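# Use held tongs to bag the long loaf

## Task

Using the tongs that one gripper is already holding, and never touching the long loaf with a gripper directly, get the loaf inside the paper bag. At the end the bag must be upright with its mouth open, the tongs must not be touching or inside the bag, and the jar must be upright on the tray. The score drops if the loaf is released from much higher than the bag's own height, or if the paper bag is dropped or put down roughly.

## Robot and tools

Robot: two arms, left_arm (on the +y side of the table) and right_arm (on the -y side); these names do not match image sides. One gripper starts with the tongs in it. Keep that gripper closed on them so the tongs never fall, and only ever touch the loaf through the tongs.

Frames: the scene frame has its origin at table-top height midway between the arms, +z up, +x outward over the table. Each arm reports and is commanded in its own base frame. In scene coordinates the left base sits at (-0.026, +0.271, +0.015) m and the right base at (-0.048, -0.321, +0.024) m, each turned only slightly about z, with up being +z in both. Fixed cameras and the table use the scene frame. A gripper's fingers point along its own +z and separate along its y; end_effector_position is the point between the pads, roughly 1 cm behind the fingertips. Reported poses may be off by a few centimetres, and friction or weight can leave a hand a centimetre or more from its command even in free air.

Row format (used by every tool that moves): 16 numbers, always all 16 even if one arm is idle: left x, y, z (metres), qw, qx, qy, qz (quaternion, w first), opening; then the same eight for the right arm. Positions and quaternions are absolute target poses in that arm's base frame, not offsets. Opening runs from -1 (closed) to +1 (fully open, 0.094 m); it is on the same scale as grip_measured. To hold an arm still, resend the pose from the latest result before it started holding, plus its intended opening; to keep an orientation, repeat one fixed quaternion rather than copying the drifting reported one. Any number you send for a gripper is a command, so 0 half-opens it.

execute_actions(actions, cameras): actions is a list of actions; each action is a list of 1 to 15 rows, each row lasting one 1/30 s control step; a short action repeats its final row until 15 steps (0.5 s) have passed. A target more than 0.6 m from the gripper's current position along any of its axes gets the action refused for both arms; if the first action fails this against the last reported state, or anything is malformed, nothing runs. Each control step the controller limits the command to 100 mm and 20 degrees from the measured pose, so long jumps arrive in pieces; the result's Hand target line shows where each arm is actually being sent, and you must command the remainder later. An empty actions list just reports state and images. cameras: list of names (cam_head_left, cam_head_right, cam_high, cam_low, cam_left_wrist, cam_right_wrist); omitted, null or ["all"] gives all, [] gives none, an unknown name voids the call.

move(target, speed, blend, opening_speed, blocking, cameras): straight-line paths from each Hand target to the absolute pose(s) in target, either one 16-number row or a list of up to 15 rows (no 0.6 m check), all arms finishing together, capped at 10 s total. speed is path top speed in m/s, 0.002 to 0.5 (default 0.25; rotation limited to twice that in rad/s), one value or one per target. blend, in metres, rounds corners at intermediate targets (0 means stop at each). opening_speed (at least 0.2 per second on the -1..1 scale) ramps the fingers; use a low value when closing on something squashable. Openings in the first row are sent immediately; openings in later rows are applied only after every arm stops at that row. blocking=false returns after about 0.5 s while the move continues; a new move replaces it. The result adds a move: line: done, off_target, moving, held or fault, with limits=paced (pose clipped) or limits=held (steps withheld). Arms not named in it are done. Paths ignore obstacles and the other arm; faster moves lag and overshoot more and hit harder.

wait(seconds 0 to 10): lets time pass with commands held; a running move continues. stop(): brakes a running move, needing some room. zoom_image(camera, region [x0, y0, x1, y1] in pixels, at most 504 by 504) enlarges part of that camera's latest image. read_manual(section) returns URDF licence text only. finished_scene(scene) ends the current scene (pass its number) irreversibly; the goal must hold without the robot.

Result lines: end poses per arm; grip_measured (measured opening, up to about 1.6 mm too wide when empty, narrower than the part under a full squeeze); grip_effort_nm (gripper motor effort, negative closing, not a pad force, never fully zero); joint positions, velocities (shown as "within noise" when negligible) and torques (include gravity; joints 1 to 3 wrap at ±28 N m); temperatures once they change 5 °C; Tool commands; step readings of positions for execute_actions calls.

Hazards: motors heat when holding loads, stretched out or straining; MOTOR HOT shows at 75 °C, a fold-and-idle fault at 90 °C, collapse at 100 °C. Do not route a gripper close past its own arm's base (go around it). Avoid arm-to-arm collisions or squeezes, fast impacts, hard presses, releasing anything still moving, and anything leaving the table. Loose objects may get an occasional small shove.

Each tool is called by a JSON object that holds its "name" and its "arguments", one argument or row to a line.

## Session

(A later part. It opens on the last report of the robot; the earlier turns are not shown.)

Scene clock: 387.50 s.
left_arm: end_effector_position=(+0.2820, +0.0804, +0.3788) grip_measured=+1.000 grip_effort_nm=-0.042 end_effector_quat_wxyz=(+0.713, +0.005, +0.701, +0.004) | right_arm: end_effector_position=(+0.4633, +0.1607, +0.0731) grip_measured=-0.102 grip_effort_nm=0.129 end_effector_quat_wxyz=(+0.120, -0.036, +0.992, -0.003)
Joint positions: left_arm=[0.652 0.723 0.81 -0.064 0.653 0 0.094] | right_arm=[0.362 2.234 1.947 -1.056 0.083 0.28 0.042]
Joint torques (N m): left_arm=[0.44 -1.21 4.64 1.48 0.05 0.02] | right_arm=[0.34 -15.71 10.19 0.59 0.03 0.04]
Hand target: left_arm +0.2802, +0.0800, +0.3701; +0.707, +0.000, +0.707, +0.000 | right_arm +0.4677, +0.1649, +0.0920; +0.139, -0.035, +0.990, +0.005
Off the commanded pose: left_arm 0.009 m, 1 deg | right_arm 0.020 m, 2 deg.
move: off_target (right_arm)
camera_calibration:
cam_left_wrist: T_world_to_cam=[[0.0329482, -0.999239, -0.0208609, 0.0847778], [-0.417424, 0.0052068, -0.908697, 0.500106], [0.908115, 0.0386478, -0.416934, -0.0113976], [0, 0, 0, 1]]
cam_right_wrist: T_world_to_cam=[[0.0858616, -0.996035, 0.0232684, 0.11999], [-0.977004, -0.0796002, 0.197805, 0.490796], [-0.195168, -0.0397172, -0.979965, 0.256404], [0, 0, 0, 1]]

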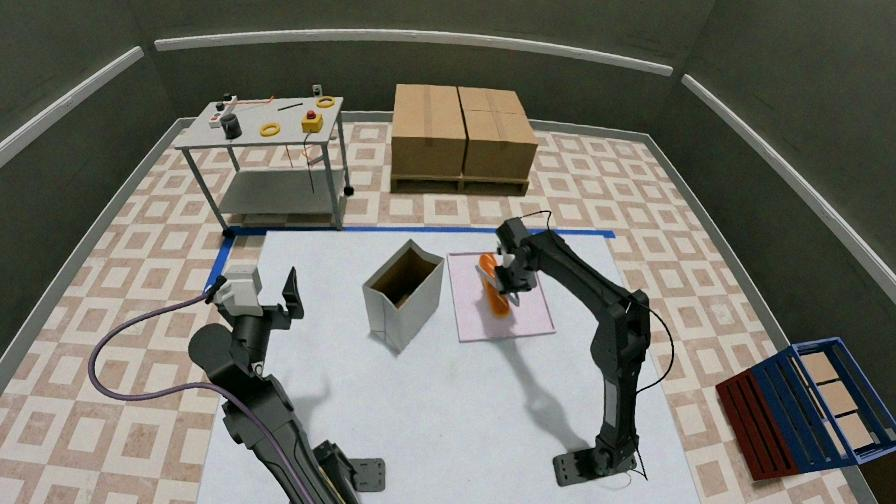

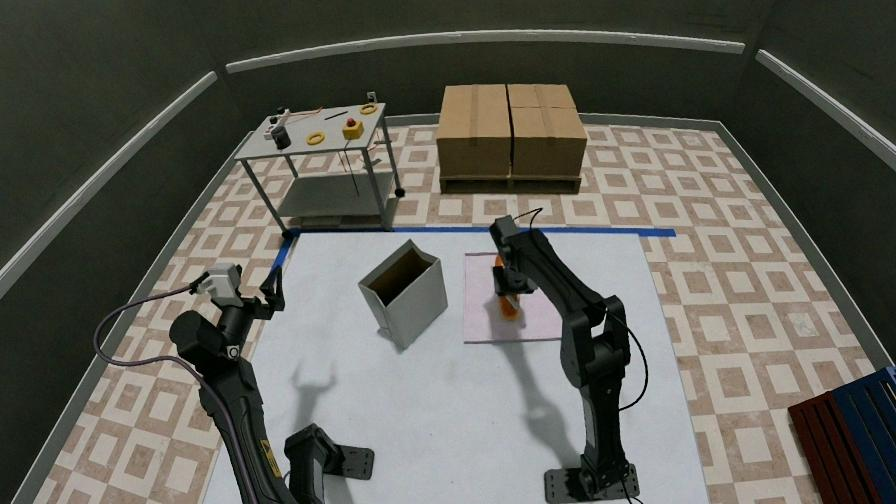

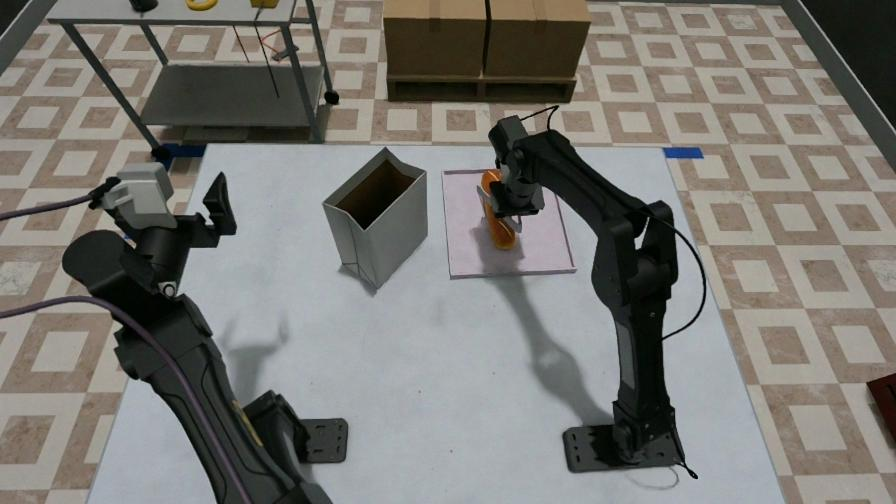

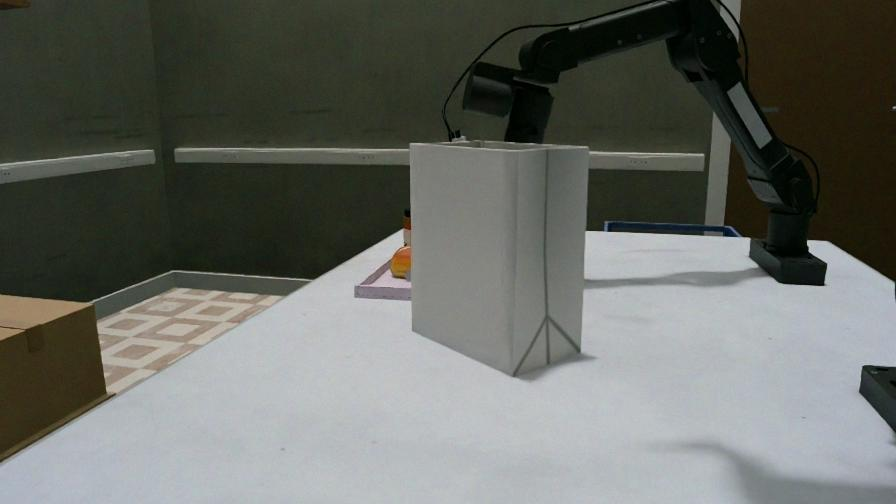

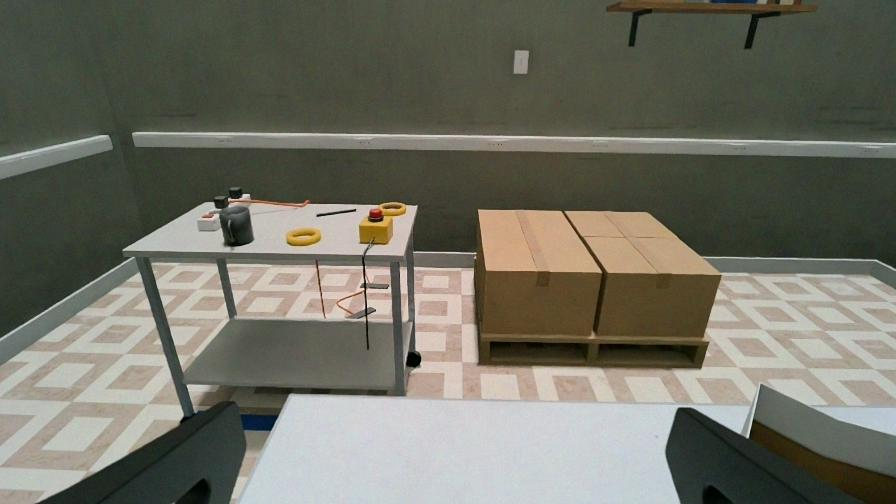

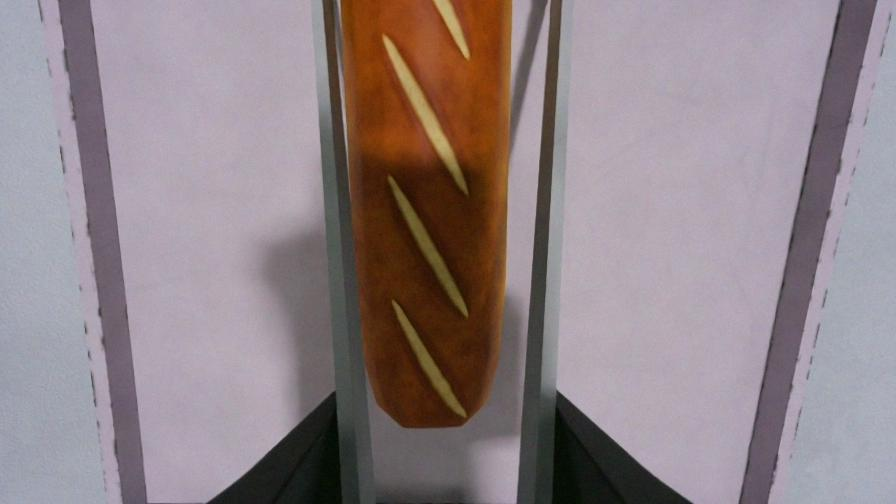

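{"name": "move", "arguments": {
  "target": [0.28,0.08,0.37,0.707,0,0.707,0,1,0.470,0.167,0.105,0.139,-0.0347,0.9890,0.0049,-0.10],
  "speed": 0.04,
  "cameras": ["cam_high","cam_right_wrist"]
}}

{"name": "zoom_image", "arguments": {
  "camera": "cam_high",
  "region": [420, 110, 600, 290]
}}

Scene clock: 394.57 s.
left_arm: end_effector_position=(+0.2820, +0.0804, +0.3788) grip_measured=+1.000 grip_effort_nm=-0.037 end_effector_quat_wxyz=(+0.713, +0.005, +0.701, +0.004) | right_arm: end_effector_position=(+0.4659, +0.1618, +0.0932) grip_measured=-0.102 grip_effort_nm=0.120 end_effector_quat_wxyz=(+0.126, -0.035, +0.991, -0.001)
Joint positions: left_arm=[0.652 0.723 0.81 -0.064 0.653 0 0.094] | right_arm=[0.362 2.234 2.024 -1.122 0.083 0.282 0.042]
Joint torques (N m): left_arm=[0.17 -1.07 4.71 1.51 0.06 0.06] | right_arm=[0.58 -14.23 10.18 0.68 0.04 0.04]
Hand target: left_arm +0.2802, +0.0800, +0.3701; +0.707, +0.000, +0.707, +0.000 | right_arm +0.4697, +0.1669, +0.1050; +0.139, -0.035, +0.990, +0.005
Off the commanded pose: left_arm 0.009 m, 1 deg | right_arm 0.014 m, 2 deg.
move: off_target (right_arm)
camera_calibration:
cam_right_wrist: T_world_to_cam=[[0.0837965, -0.996287, 0.0197799, 0.121626], [-0.979141, -0.0786349, 0.187346, 0.491322], [-0.185095, -0.0350662, -0.982095, 0.271376], [0, 0, 0, 1]]
Images, in order: cam_high, cam_right_wrist.

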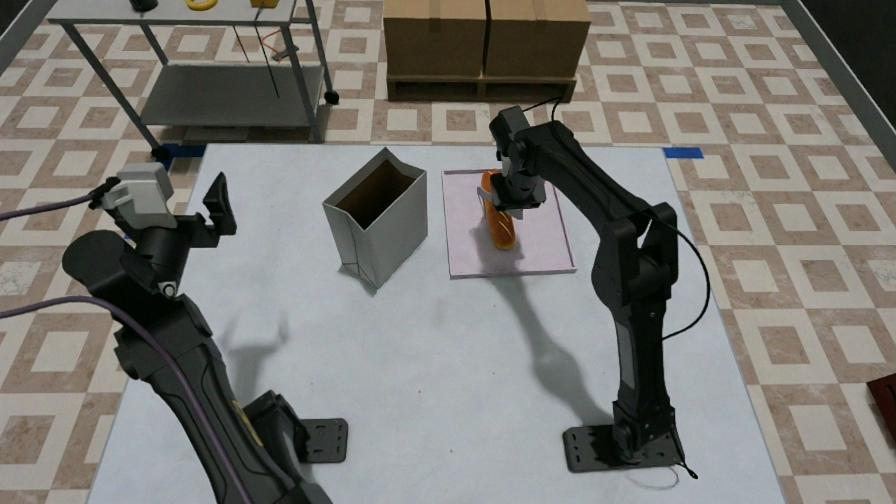

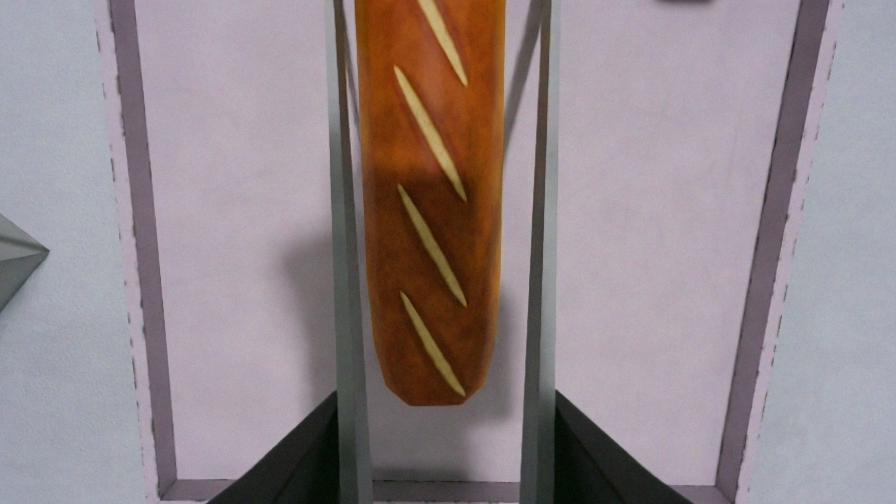

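Scaled by 2.800.

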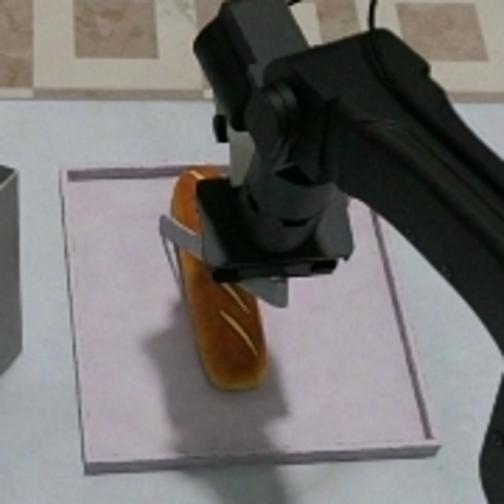

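{"name": "zoom_image", "arguments": {
  "camera": "cam_high",
  "region": [465, 165, 535, 255]
}}

{"name": "zoom_image", "arguments": {
  "camera": "cam_right_wrist",
  "region": [290, 0, 600, 200]
}}

Scaled by 5.600.

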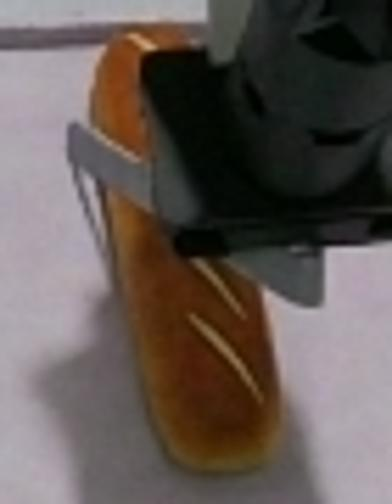

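Scaled by 1.626.

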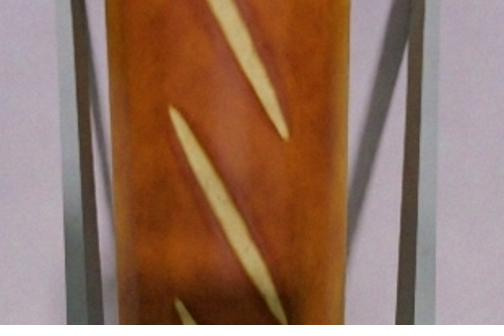

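{"name": "move", "arguments": {
  "target": [0.28,0.08,0.37,0.707,0,0.707,0,1,0.470,0.167,0.105,0.139,-0.0347,0.9890,0.0049,-0.58],
  "speed": 0.04,
  "opening_speed": 0.2,
  "cameras": ["cam_high","cam_right_wrist"]
}}

{"name": "zoom_image", "arguments": {
  "camera": "cam_high",
  "region": [465, 165, 535, 255]
}}

Scene clock: 410.63 s.
left_arm: end_effector_position=(+0.2820, +0.0804, +0.3788) grip_measured=+1.000 grip_effort_nm=-0.037 end_effector_quat_wxyz=(+0.713, +0.005, +0.701, +0.004) | right_arm: end_effector_position=(+0.4649, +0.1623, +0.0930) grip_measured=-0.514 grip_effort_nm=-0.960 end_effector_quat_wxyz=(+0.124, -0.035, +0.992, -0.001)
Joint positions: left_arm=[0.652 0.723 0.81 -0.064 0.653 0 0.094] | right_arm=[0.363 2.234 2.024 -1.125 0.081 0.282 0.023]
Joint torques (N m): left_arm=[0.49 -1.4 4.74 1.51 0.06 0.05] | right_arm=[0.46 -14.23 10.17 0.67 0.06 0.04]
Hand target: left_arm +0.2802, +0.0800, +0.3701; +0.707, +0.000, +0.707, +0.000 | right_arm +0.4697, +0.1669, +0.1051; +0.139, -0.035, +0.990, +0.005
Off the commanded pose: left_arm 0.009 m, 1 deg | right_arm 0.014 m, 2 deg.
move: off_target (right_arm)
camera_calibration:
cam_right_wrist: T_world_to_cam=[[0.0853656, -0.996163, 0.0192948, 0.121506], [-0.978315, -0.0801369, 0.19099, 0.489894], [-0.18871, -0.0351804, -0.981402, 0.272617], [0, 0, 0, 1]]
Images, in order: cam_high, cam_right_wrist.

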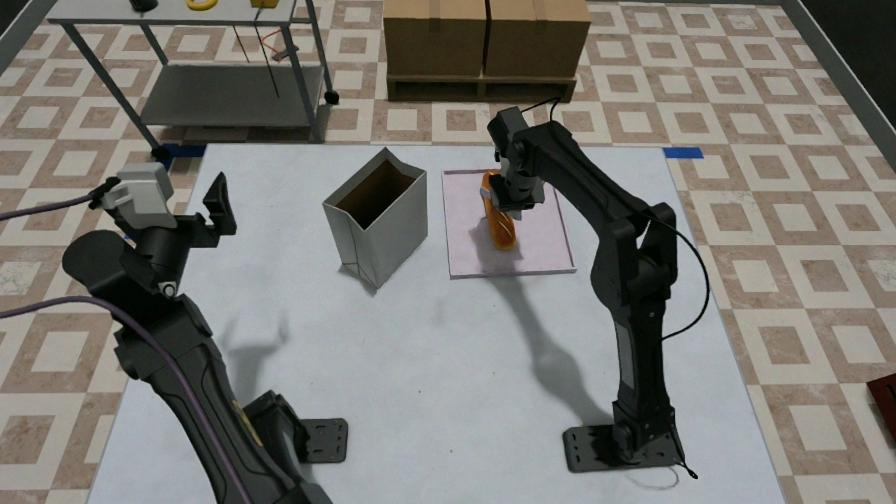

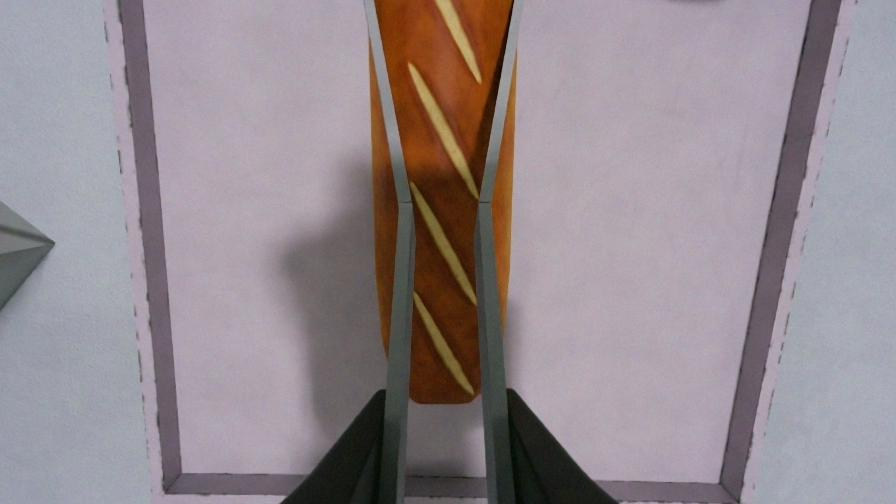

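Scaled by 5.600.

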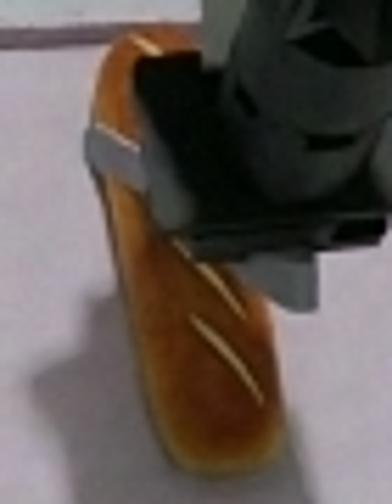

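{"name": "move", "arguments": {
  "target": [0.28,0.08,0.37,0.707,0,0.707,0,1,0.462,0.165,0.165,0.1735,-0.0344,0.9842,0.0061,-0.58],
  "speed": 0.05,
  "cameras": ["cam_high","cam_right_wrist"]
}}

{"name": "zoom_image", "arguments": {
  "camera": "cam_high",
  "region": [420, 110, 600, 290]
}}

Scene clock: 417.97 s.
left_arm: end_effector_position=(+0.2820, +0.0804, +0.3788) grip_measured=+1.000 grip_effort_nm=-0.037 end_effector_quat_wxyz=(+0.713, +0.005, +0.701, +0.004) | right_arm: end_effector_position=(+0.4559, +0.1612, +0.1309) grip_measured=-0.528 grip_effort_nm=-1.018 end_effector_quat_wxyz=(+0.130, -0.036, +0.991, +0.001)
Joint positions: left_arm=[0.652 0.723 0.81 -0.064 0.653 0 0.094] | right_arm=[0.368 2.19 2.1 -1.232 0.083 0.286 0.022]
Joint torques (N m): left_arm=[0.46 -1.2 4.67 1.47 0.09 0] | right_arm=[0.95 -17.83 10.5 0.76 0.27 0.05]
Heat: left arm: 38 °C; right arm: 51 °C.
Hand target: left_arm +0.2802, +0.0800, +0.3701; +0.707, +0.000, +0.707, +0.000 | right_arm +0.4609, +0.1646, +0.1647; +0.173, -0.034, +0.984, +0.007
Off the commanded pose: left_arm 0.009 m, 1 deg | right_arm 0.035 m, 5 deg.
move: off_target (right_arm)
camera_calibration:
cam_right_wrist: T_world_to_cam=[[0.085953, -0.996165, 0.0163305, 0.120641], [-0.980664, -0.0817001, 0.177832, 0.476781], [-0.175816, -0.0312998, -0.983925, 0.301975], [0, 0, 0, 1]]
Images, in order: cam_high, cam_right_wrist.

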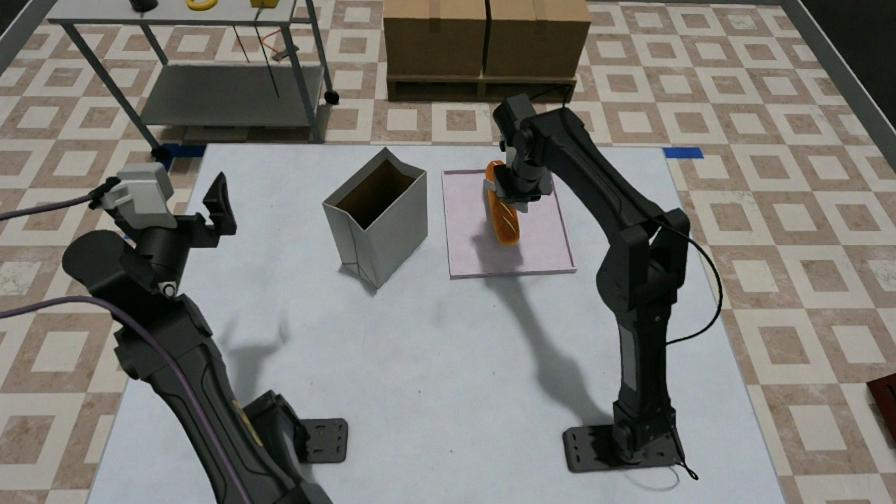

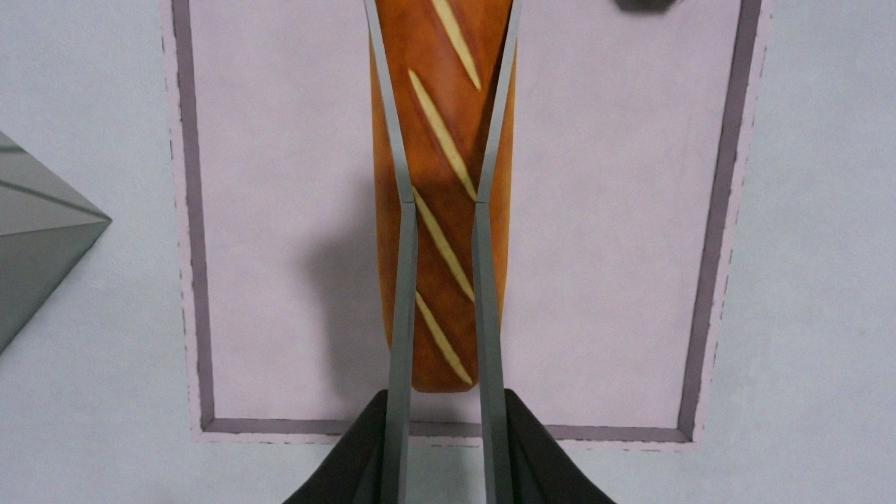

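Scaled by 2.800.

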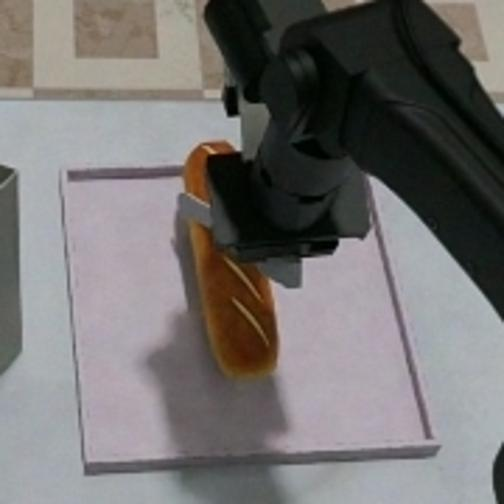

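{"name": "move", "arguments": {
  "target": [0.28,0.08,0.37,0.707,0,0.707,0,1,0.440,0.160,0.20,0.2163,-0.0341,0.9757,0.0076,-0.58],
  "speed": 0.05,
  "cameras": ["cam_high","cam_right_wrist"]
}}

{"name": "zoom_image", "arguments": {
  "camera": "cam_high",
  "region": [420, 110, 600, 290]
}}

Scene clock: 424.00 s.
left_arm: end_effector_position=(+0.2820, +0.0804, +0.3788) grip_measured=+1.000 grip_effort_nm=-0.037 end_effector_quat_wxyz=(+0.713, +0.005, +0.701, +0.004) | right_arm: end_effector_position=(+0.4377, +0.1594, +0.1809) grip_measured=-0.528 grip_effort_nm=-1.023 end_effector_quat_wxyz=(+0.183, -0.037, +0.982, +0.006)
Joint positions: left_arm=[0.652 0.723 0.81 -0.064 0.653 0 0.094] | right_arm=[0.391 2.02 2.007 -1.207 0.114 0.295 0.022]
Joint torques (N m): left_arm=[0.54 -1.14 4.53 1.44 0.01 0.02] | right_arm=[0.7 -15.88 6.5 1.18 0.32 0.05]
Hand target: left_arm +0.2802, +0.0800, +0.3701; +0.707, +0.000, +0.707, +0.000 | right_arm +0.4396, +0.1598, +0.2000; +0.215, -0.034, +0.976, +0.008
Off the commanded pose: left_arm 0.009 m, 1 deg | right_arm 0.019 m, 4 deg.
move: off_target (right_arm)
camera_calibration:
cam_right_wrist: T_world_to_cam=[[0.0894052, -0.995918, 0.0124045, 0.118697], [-0.993523, -0.0882995, 0.0715167, 0.475803], [-0.0701295, -0.0187181, -0.997362, 0.302086], [0, 0, 0, 1]]
Images, in order: cam_high, cam_right_wrist.

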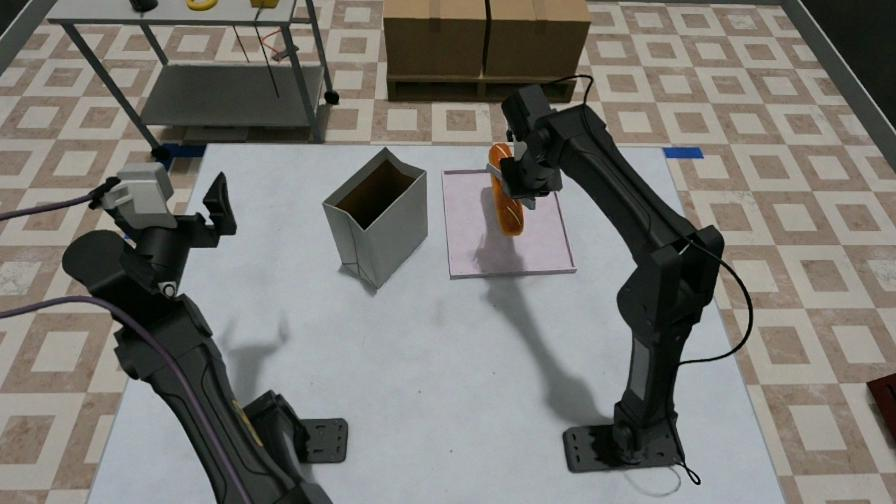

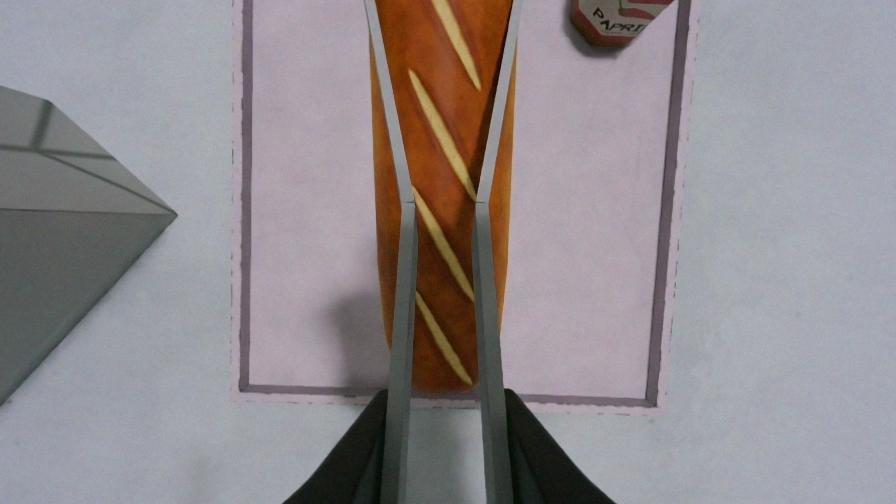

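Scaled by 2.800.

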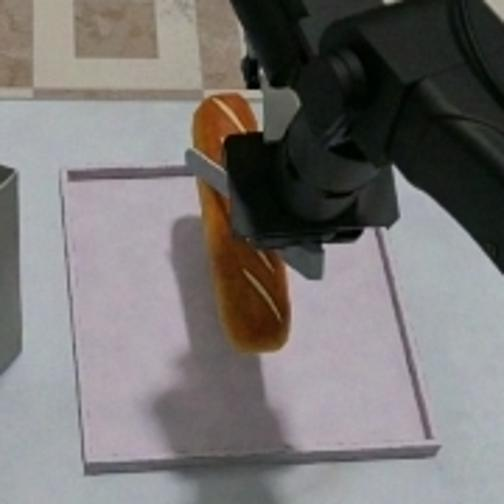

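{"name": "move", "arguments": {
  "target": [0.28,0.08,0.37,0.707,0,0.707,0,1,0.37,0.14,0.28,0.3412,-0.0656,0.9374,0.0239,-0.60],
  "speed": 0.07
}}

Scene clock: 453.10 s.
left_arm: end_effector_position=(+0.2820, +0.0804, +0.3788) grip_measured=+1.000 grip_effort_nm=-0.037 end_effector_quat_wxyz=(+0.713, +0.005, +0.701, +0.004) | right_arm: end_effector_position=(+0.3679, +0.1401, +0.2661) grip_measured=-0.528 grip_effort_nm=-1.023 end_effector_quat_wxyz=(+0.311, -0.066, +0.948, +0.024)
Joint positions: left_arm=[0.652 0.723 0.81 -0.064 0.653 0 0.094] | right_arm=[0.439 1.547 1.649 -1.06 0.172 0.246 0.022]
Joint torques (N m): left_arm=[0.47 -1.39 4.62 1.47 0.06 -0.02] | right_arm=[0.7 -10.09 6.63 1.67 0.35 -0.09]
Heat: left arm: 38 °C; right arm: 58 °C.
Hand target: left_arm +0.2802, +0.0800, +0.3701; +0.707, +0.000, +0.707, +0.000 | right_arm +0.3697, +0.1398, +0.2801; +0.340, -0.065, +0.938, +0.024
Off the commanded pose: left_arm 0.009 m, 1 deg | right_arm 0.014 m, 4 deg.
move: off_target (right_arm)
camera_calibration:
cam_left_wrist: T_world_to_cam=[[0.0329482, -0.999239, -0.0208609, 0.0847778], [-0.417424, 0.0052068, -0.908697, 0.500106], [0.908115, 0.0386478, -0.416934, -0.0113976], [0, 0, 0, 1]]
cam_right_wrist: T_world_to_cam=[[0.150691, -0.988532, 0.00982598, 0.081811], [-0.969818, -0.149751, -0.192426, 0.468835], [0.191691, 0.0194676, -0.981262, 0.275764], [0, 0, 0, 1]]

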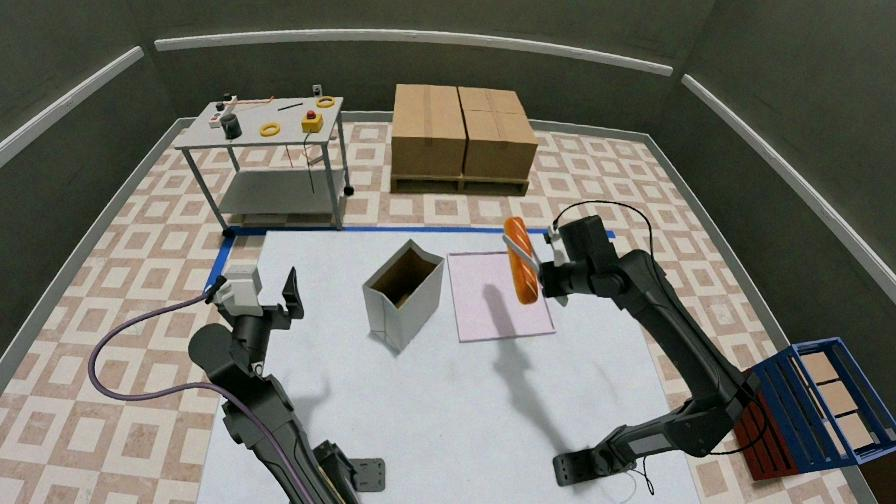

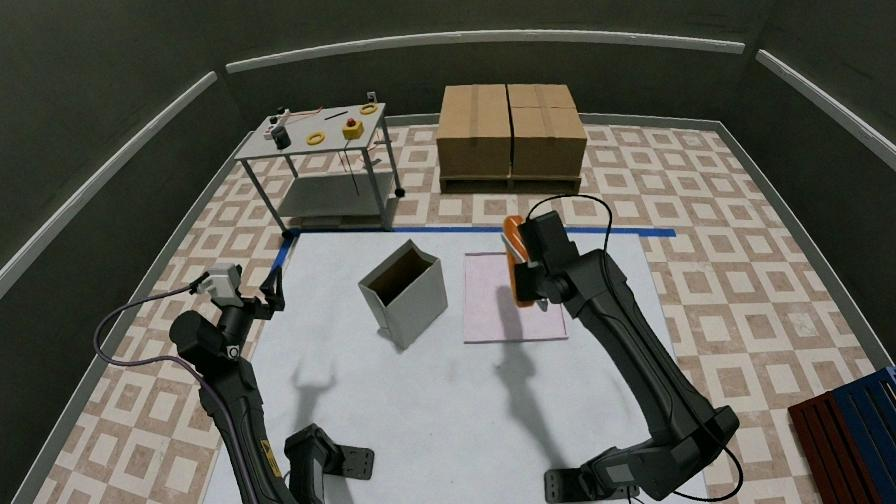

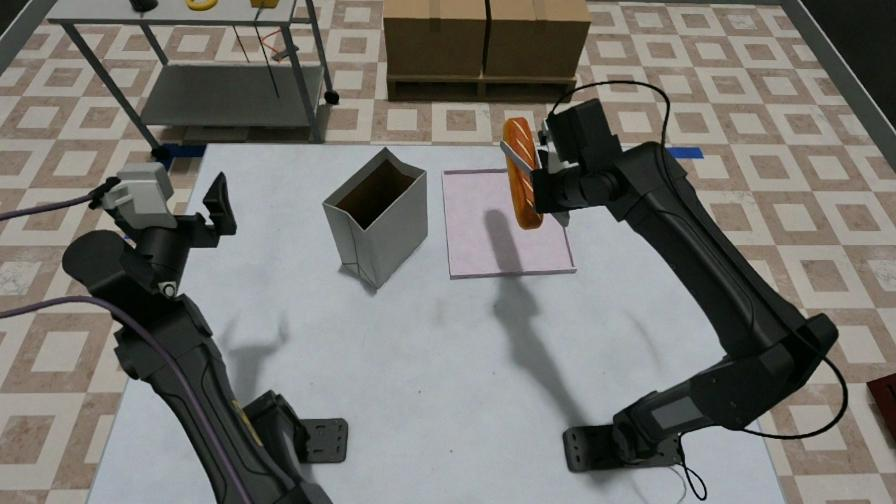

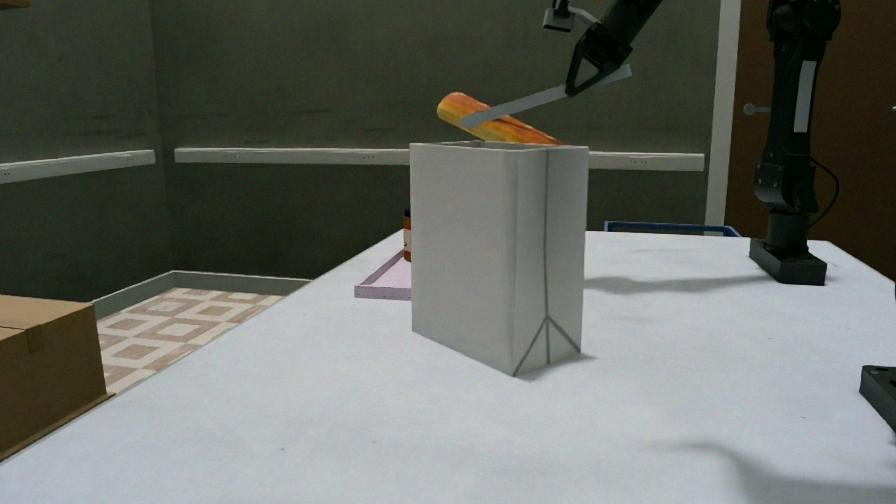

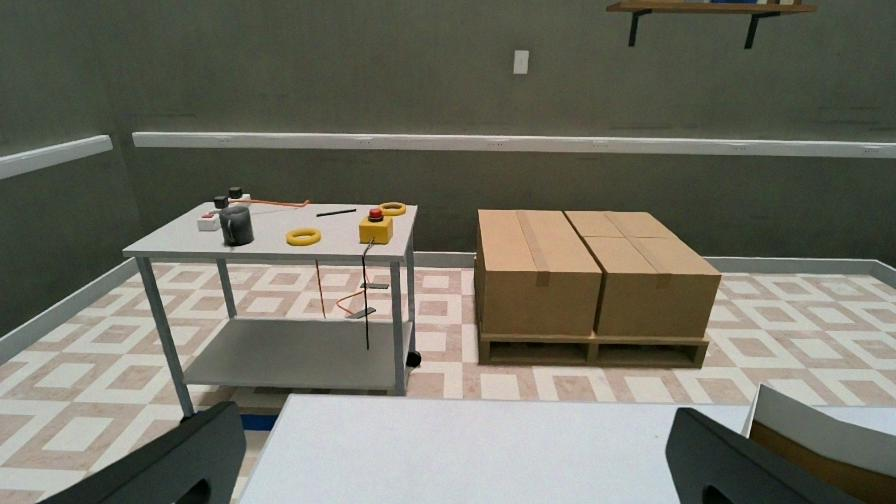

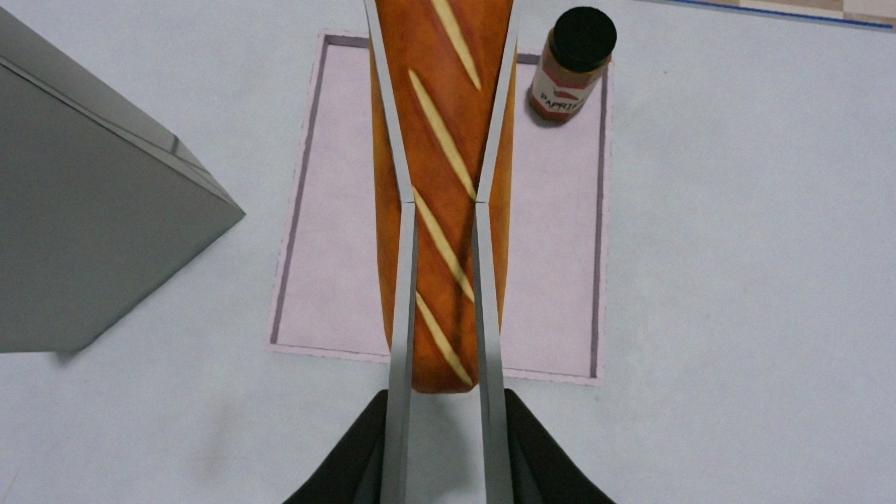

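{"name": "move", "arguments": {
  "target": [
    [0.28,0.08,0.37,0.707,0,0.707,0,1,0.35,0.135,0.33,0.6054,-0.0829,0.7890,0.0636,-0.60],
    [0.28,0.08,0.37,0.707,0,0.707,0,1,0.34,0.13,0.33,0.7890,-0.0636,0.6054,0.0829,-0.60]
  ],
  "speed": 0.1,
  "blend": 0.02
}}

Scene clock: 480.97 s.
left_arm: end_effector_position=(+0.2820, +0.0804, +0.3788) grip_measured=+1.000 grip_effort_nm=-0.042 end_effector_quat_wxyz=(+0.713, +0.005, +0.701, +0.004) | right_arm: end_effector_position=(+0.3423, +0.1301, +0.3223) grip_measured=-0.529 grip_effort_nm=-1.033 end_effector_quat_wxyz=(+0.777, -0.066, +0.621, +0.079)
Joint positions: left_arm=[0.652 0.723 0.81 -0.064 0.653 0 0.094] | right_arm=[0.497 1.05 0.486 0.795 0.282 -0.07 0.022]
Joint torques (N m): left_arm=[0.57 -1.07 4.78 1.47 0 0.04] | right_arm=[-0.01 -2.29 7.72 2.23 -0.1 -0.07]
Heat: left arm: 38 °C; right arm: 51 °C.
Hand target: left_arm +0.2802, +0.0800, +0.3701; +0.707, +0.000, +0.707, +0.000 | right_arm +0.3399, +0.1298, +0.3299; +0.789, -0.064, +0.606, +0.083
Off the commanded pose: left_arm 0.009 m, 1 deg | right_arm 0.008 m, 2 deg.
move: done
camera_calibration:
cam_left_wrist: T_world_to_cam=[[0.0329482, -0.999239, -0.0208609, 0.0847778], [-0.417424, 0.0052068, -0.908697, 0.500106], [0.908115, 0.0386478, -0.416934, -0.0113976], [0, 0, 0, 1]]
cam_right_wrist: T_world_to_cam=[[0.1965, -0.980293, 0.020312, 0.0551173], [-0.20885, -0.0620865, -0.975975, 0.434011], [0.958003, 0.187537, -0.216934, -0.194493], [0, 0, 0, 1]]

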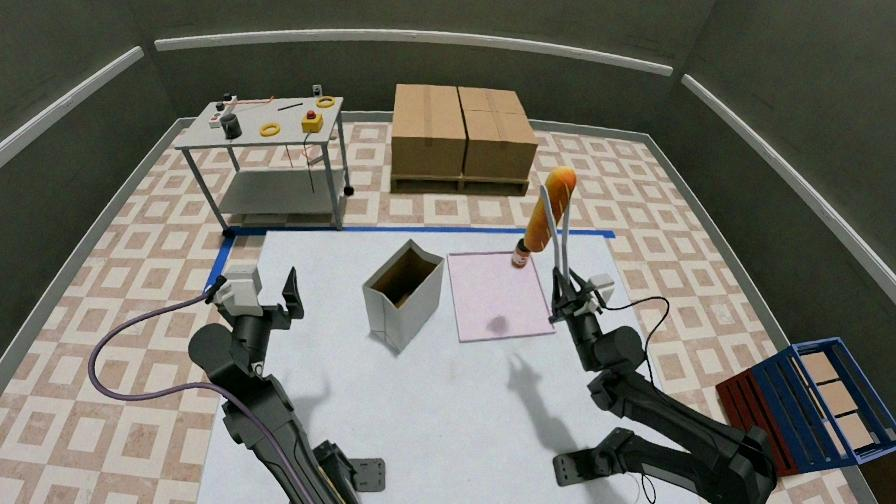

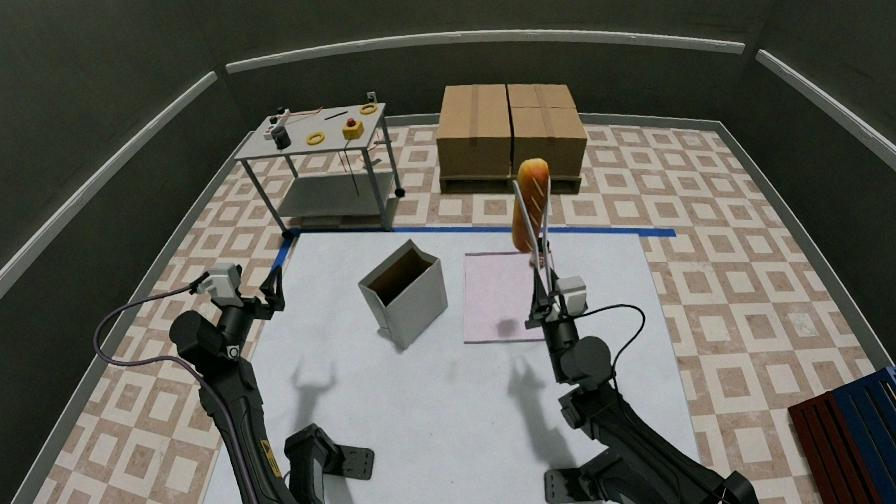

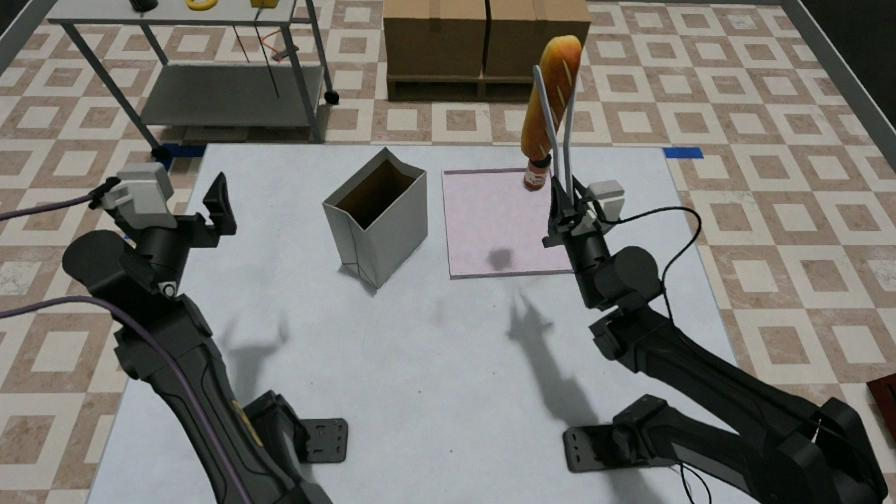

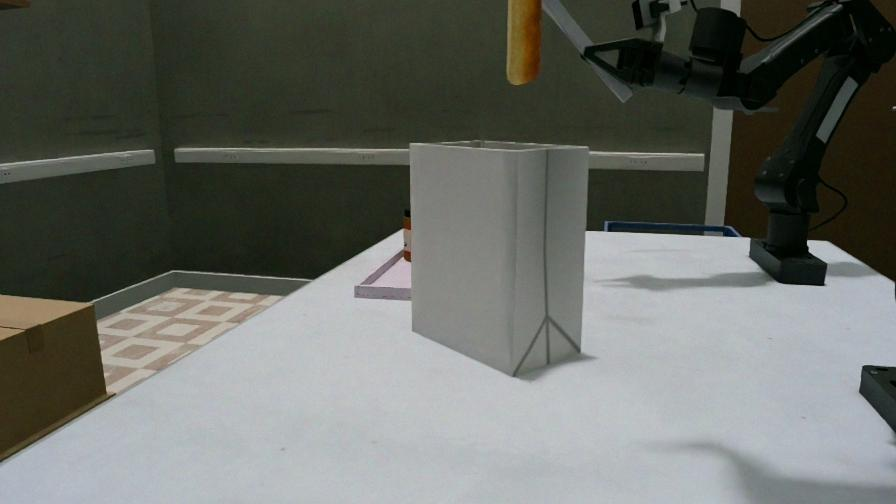

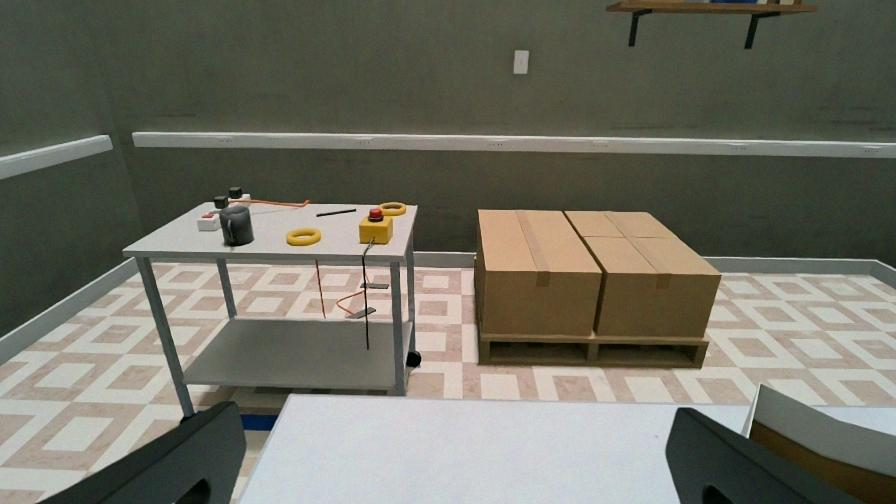

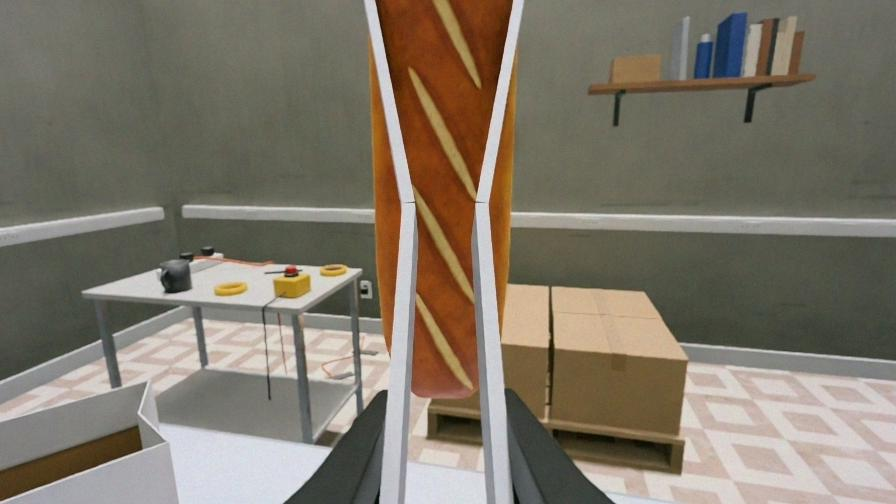

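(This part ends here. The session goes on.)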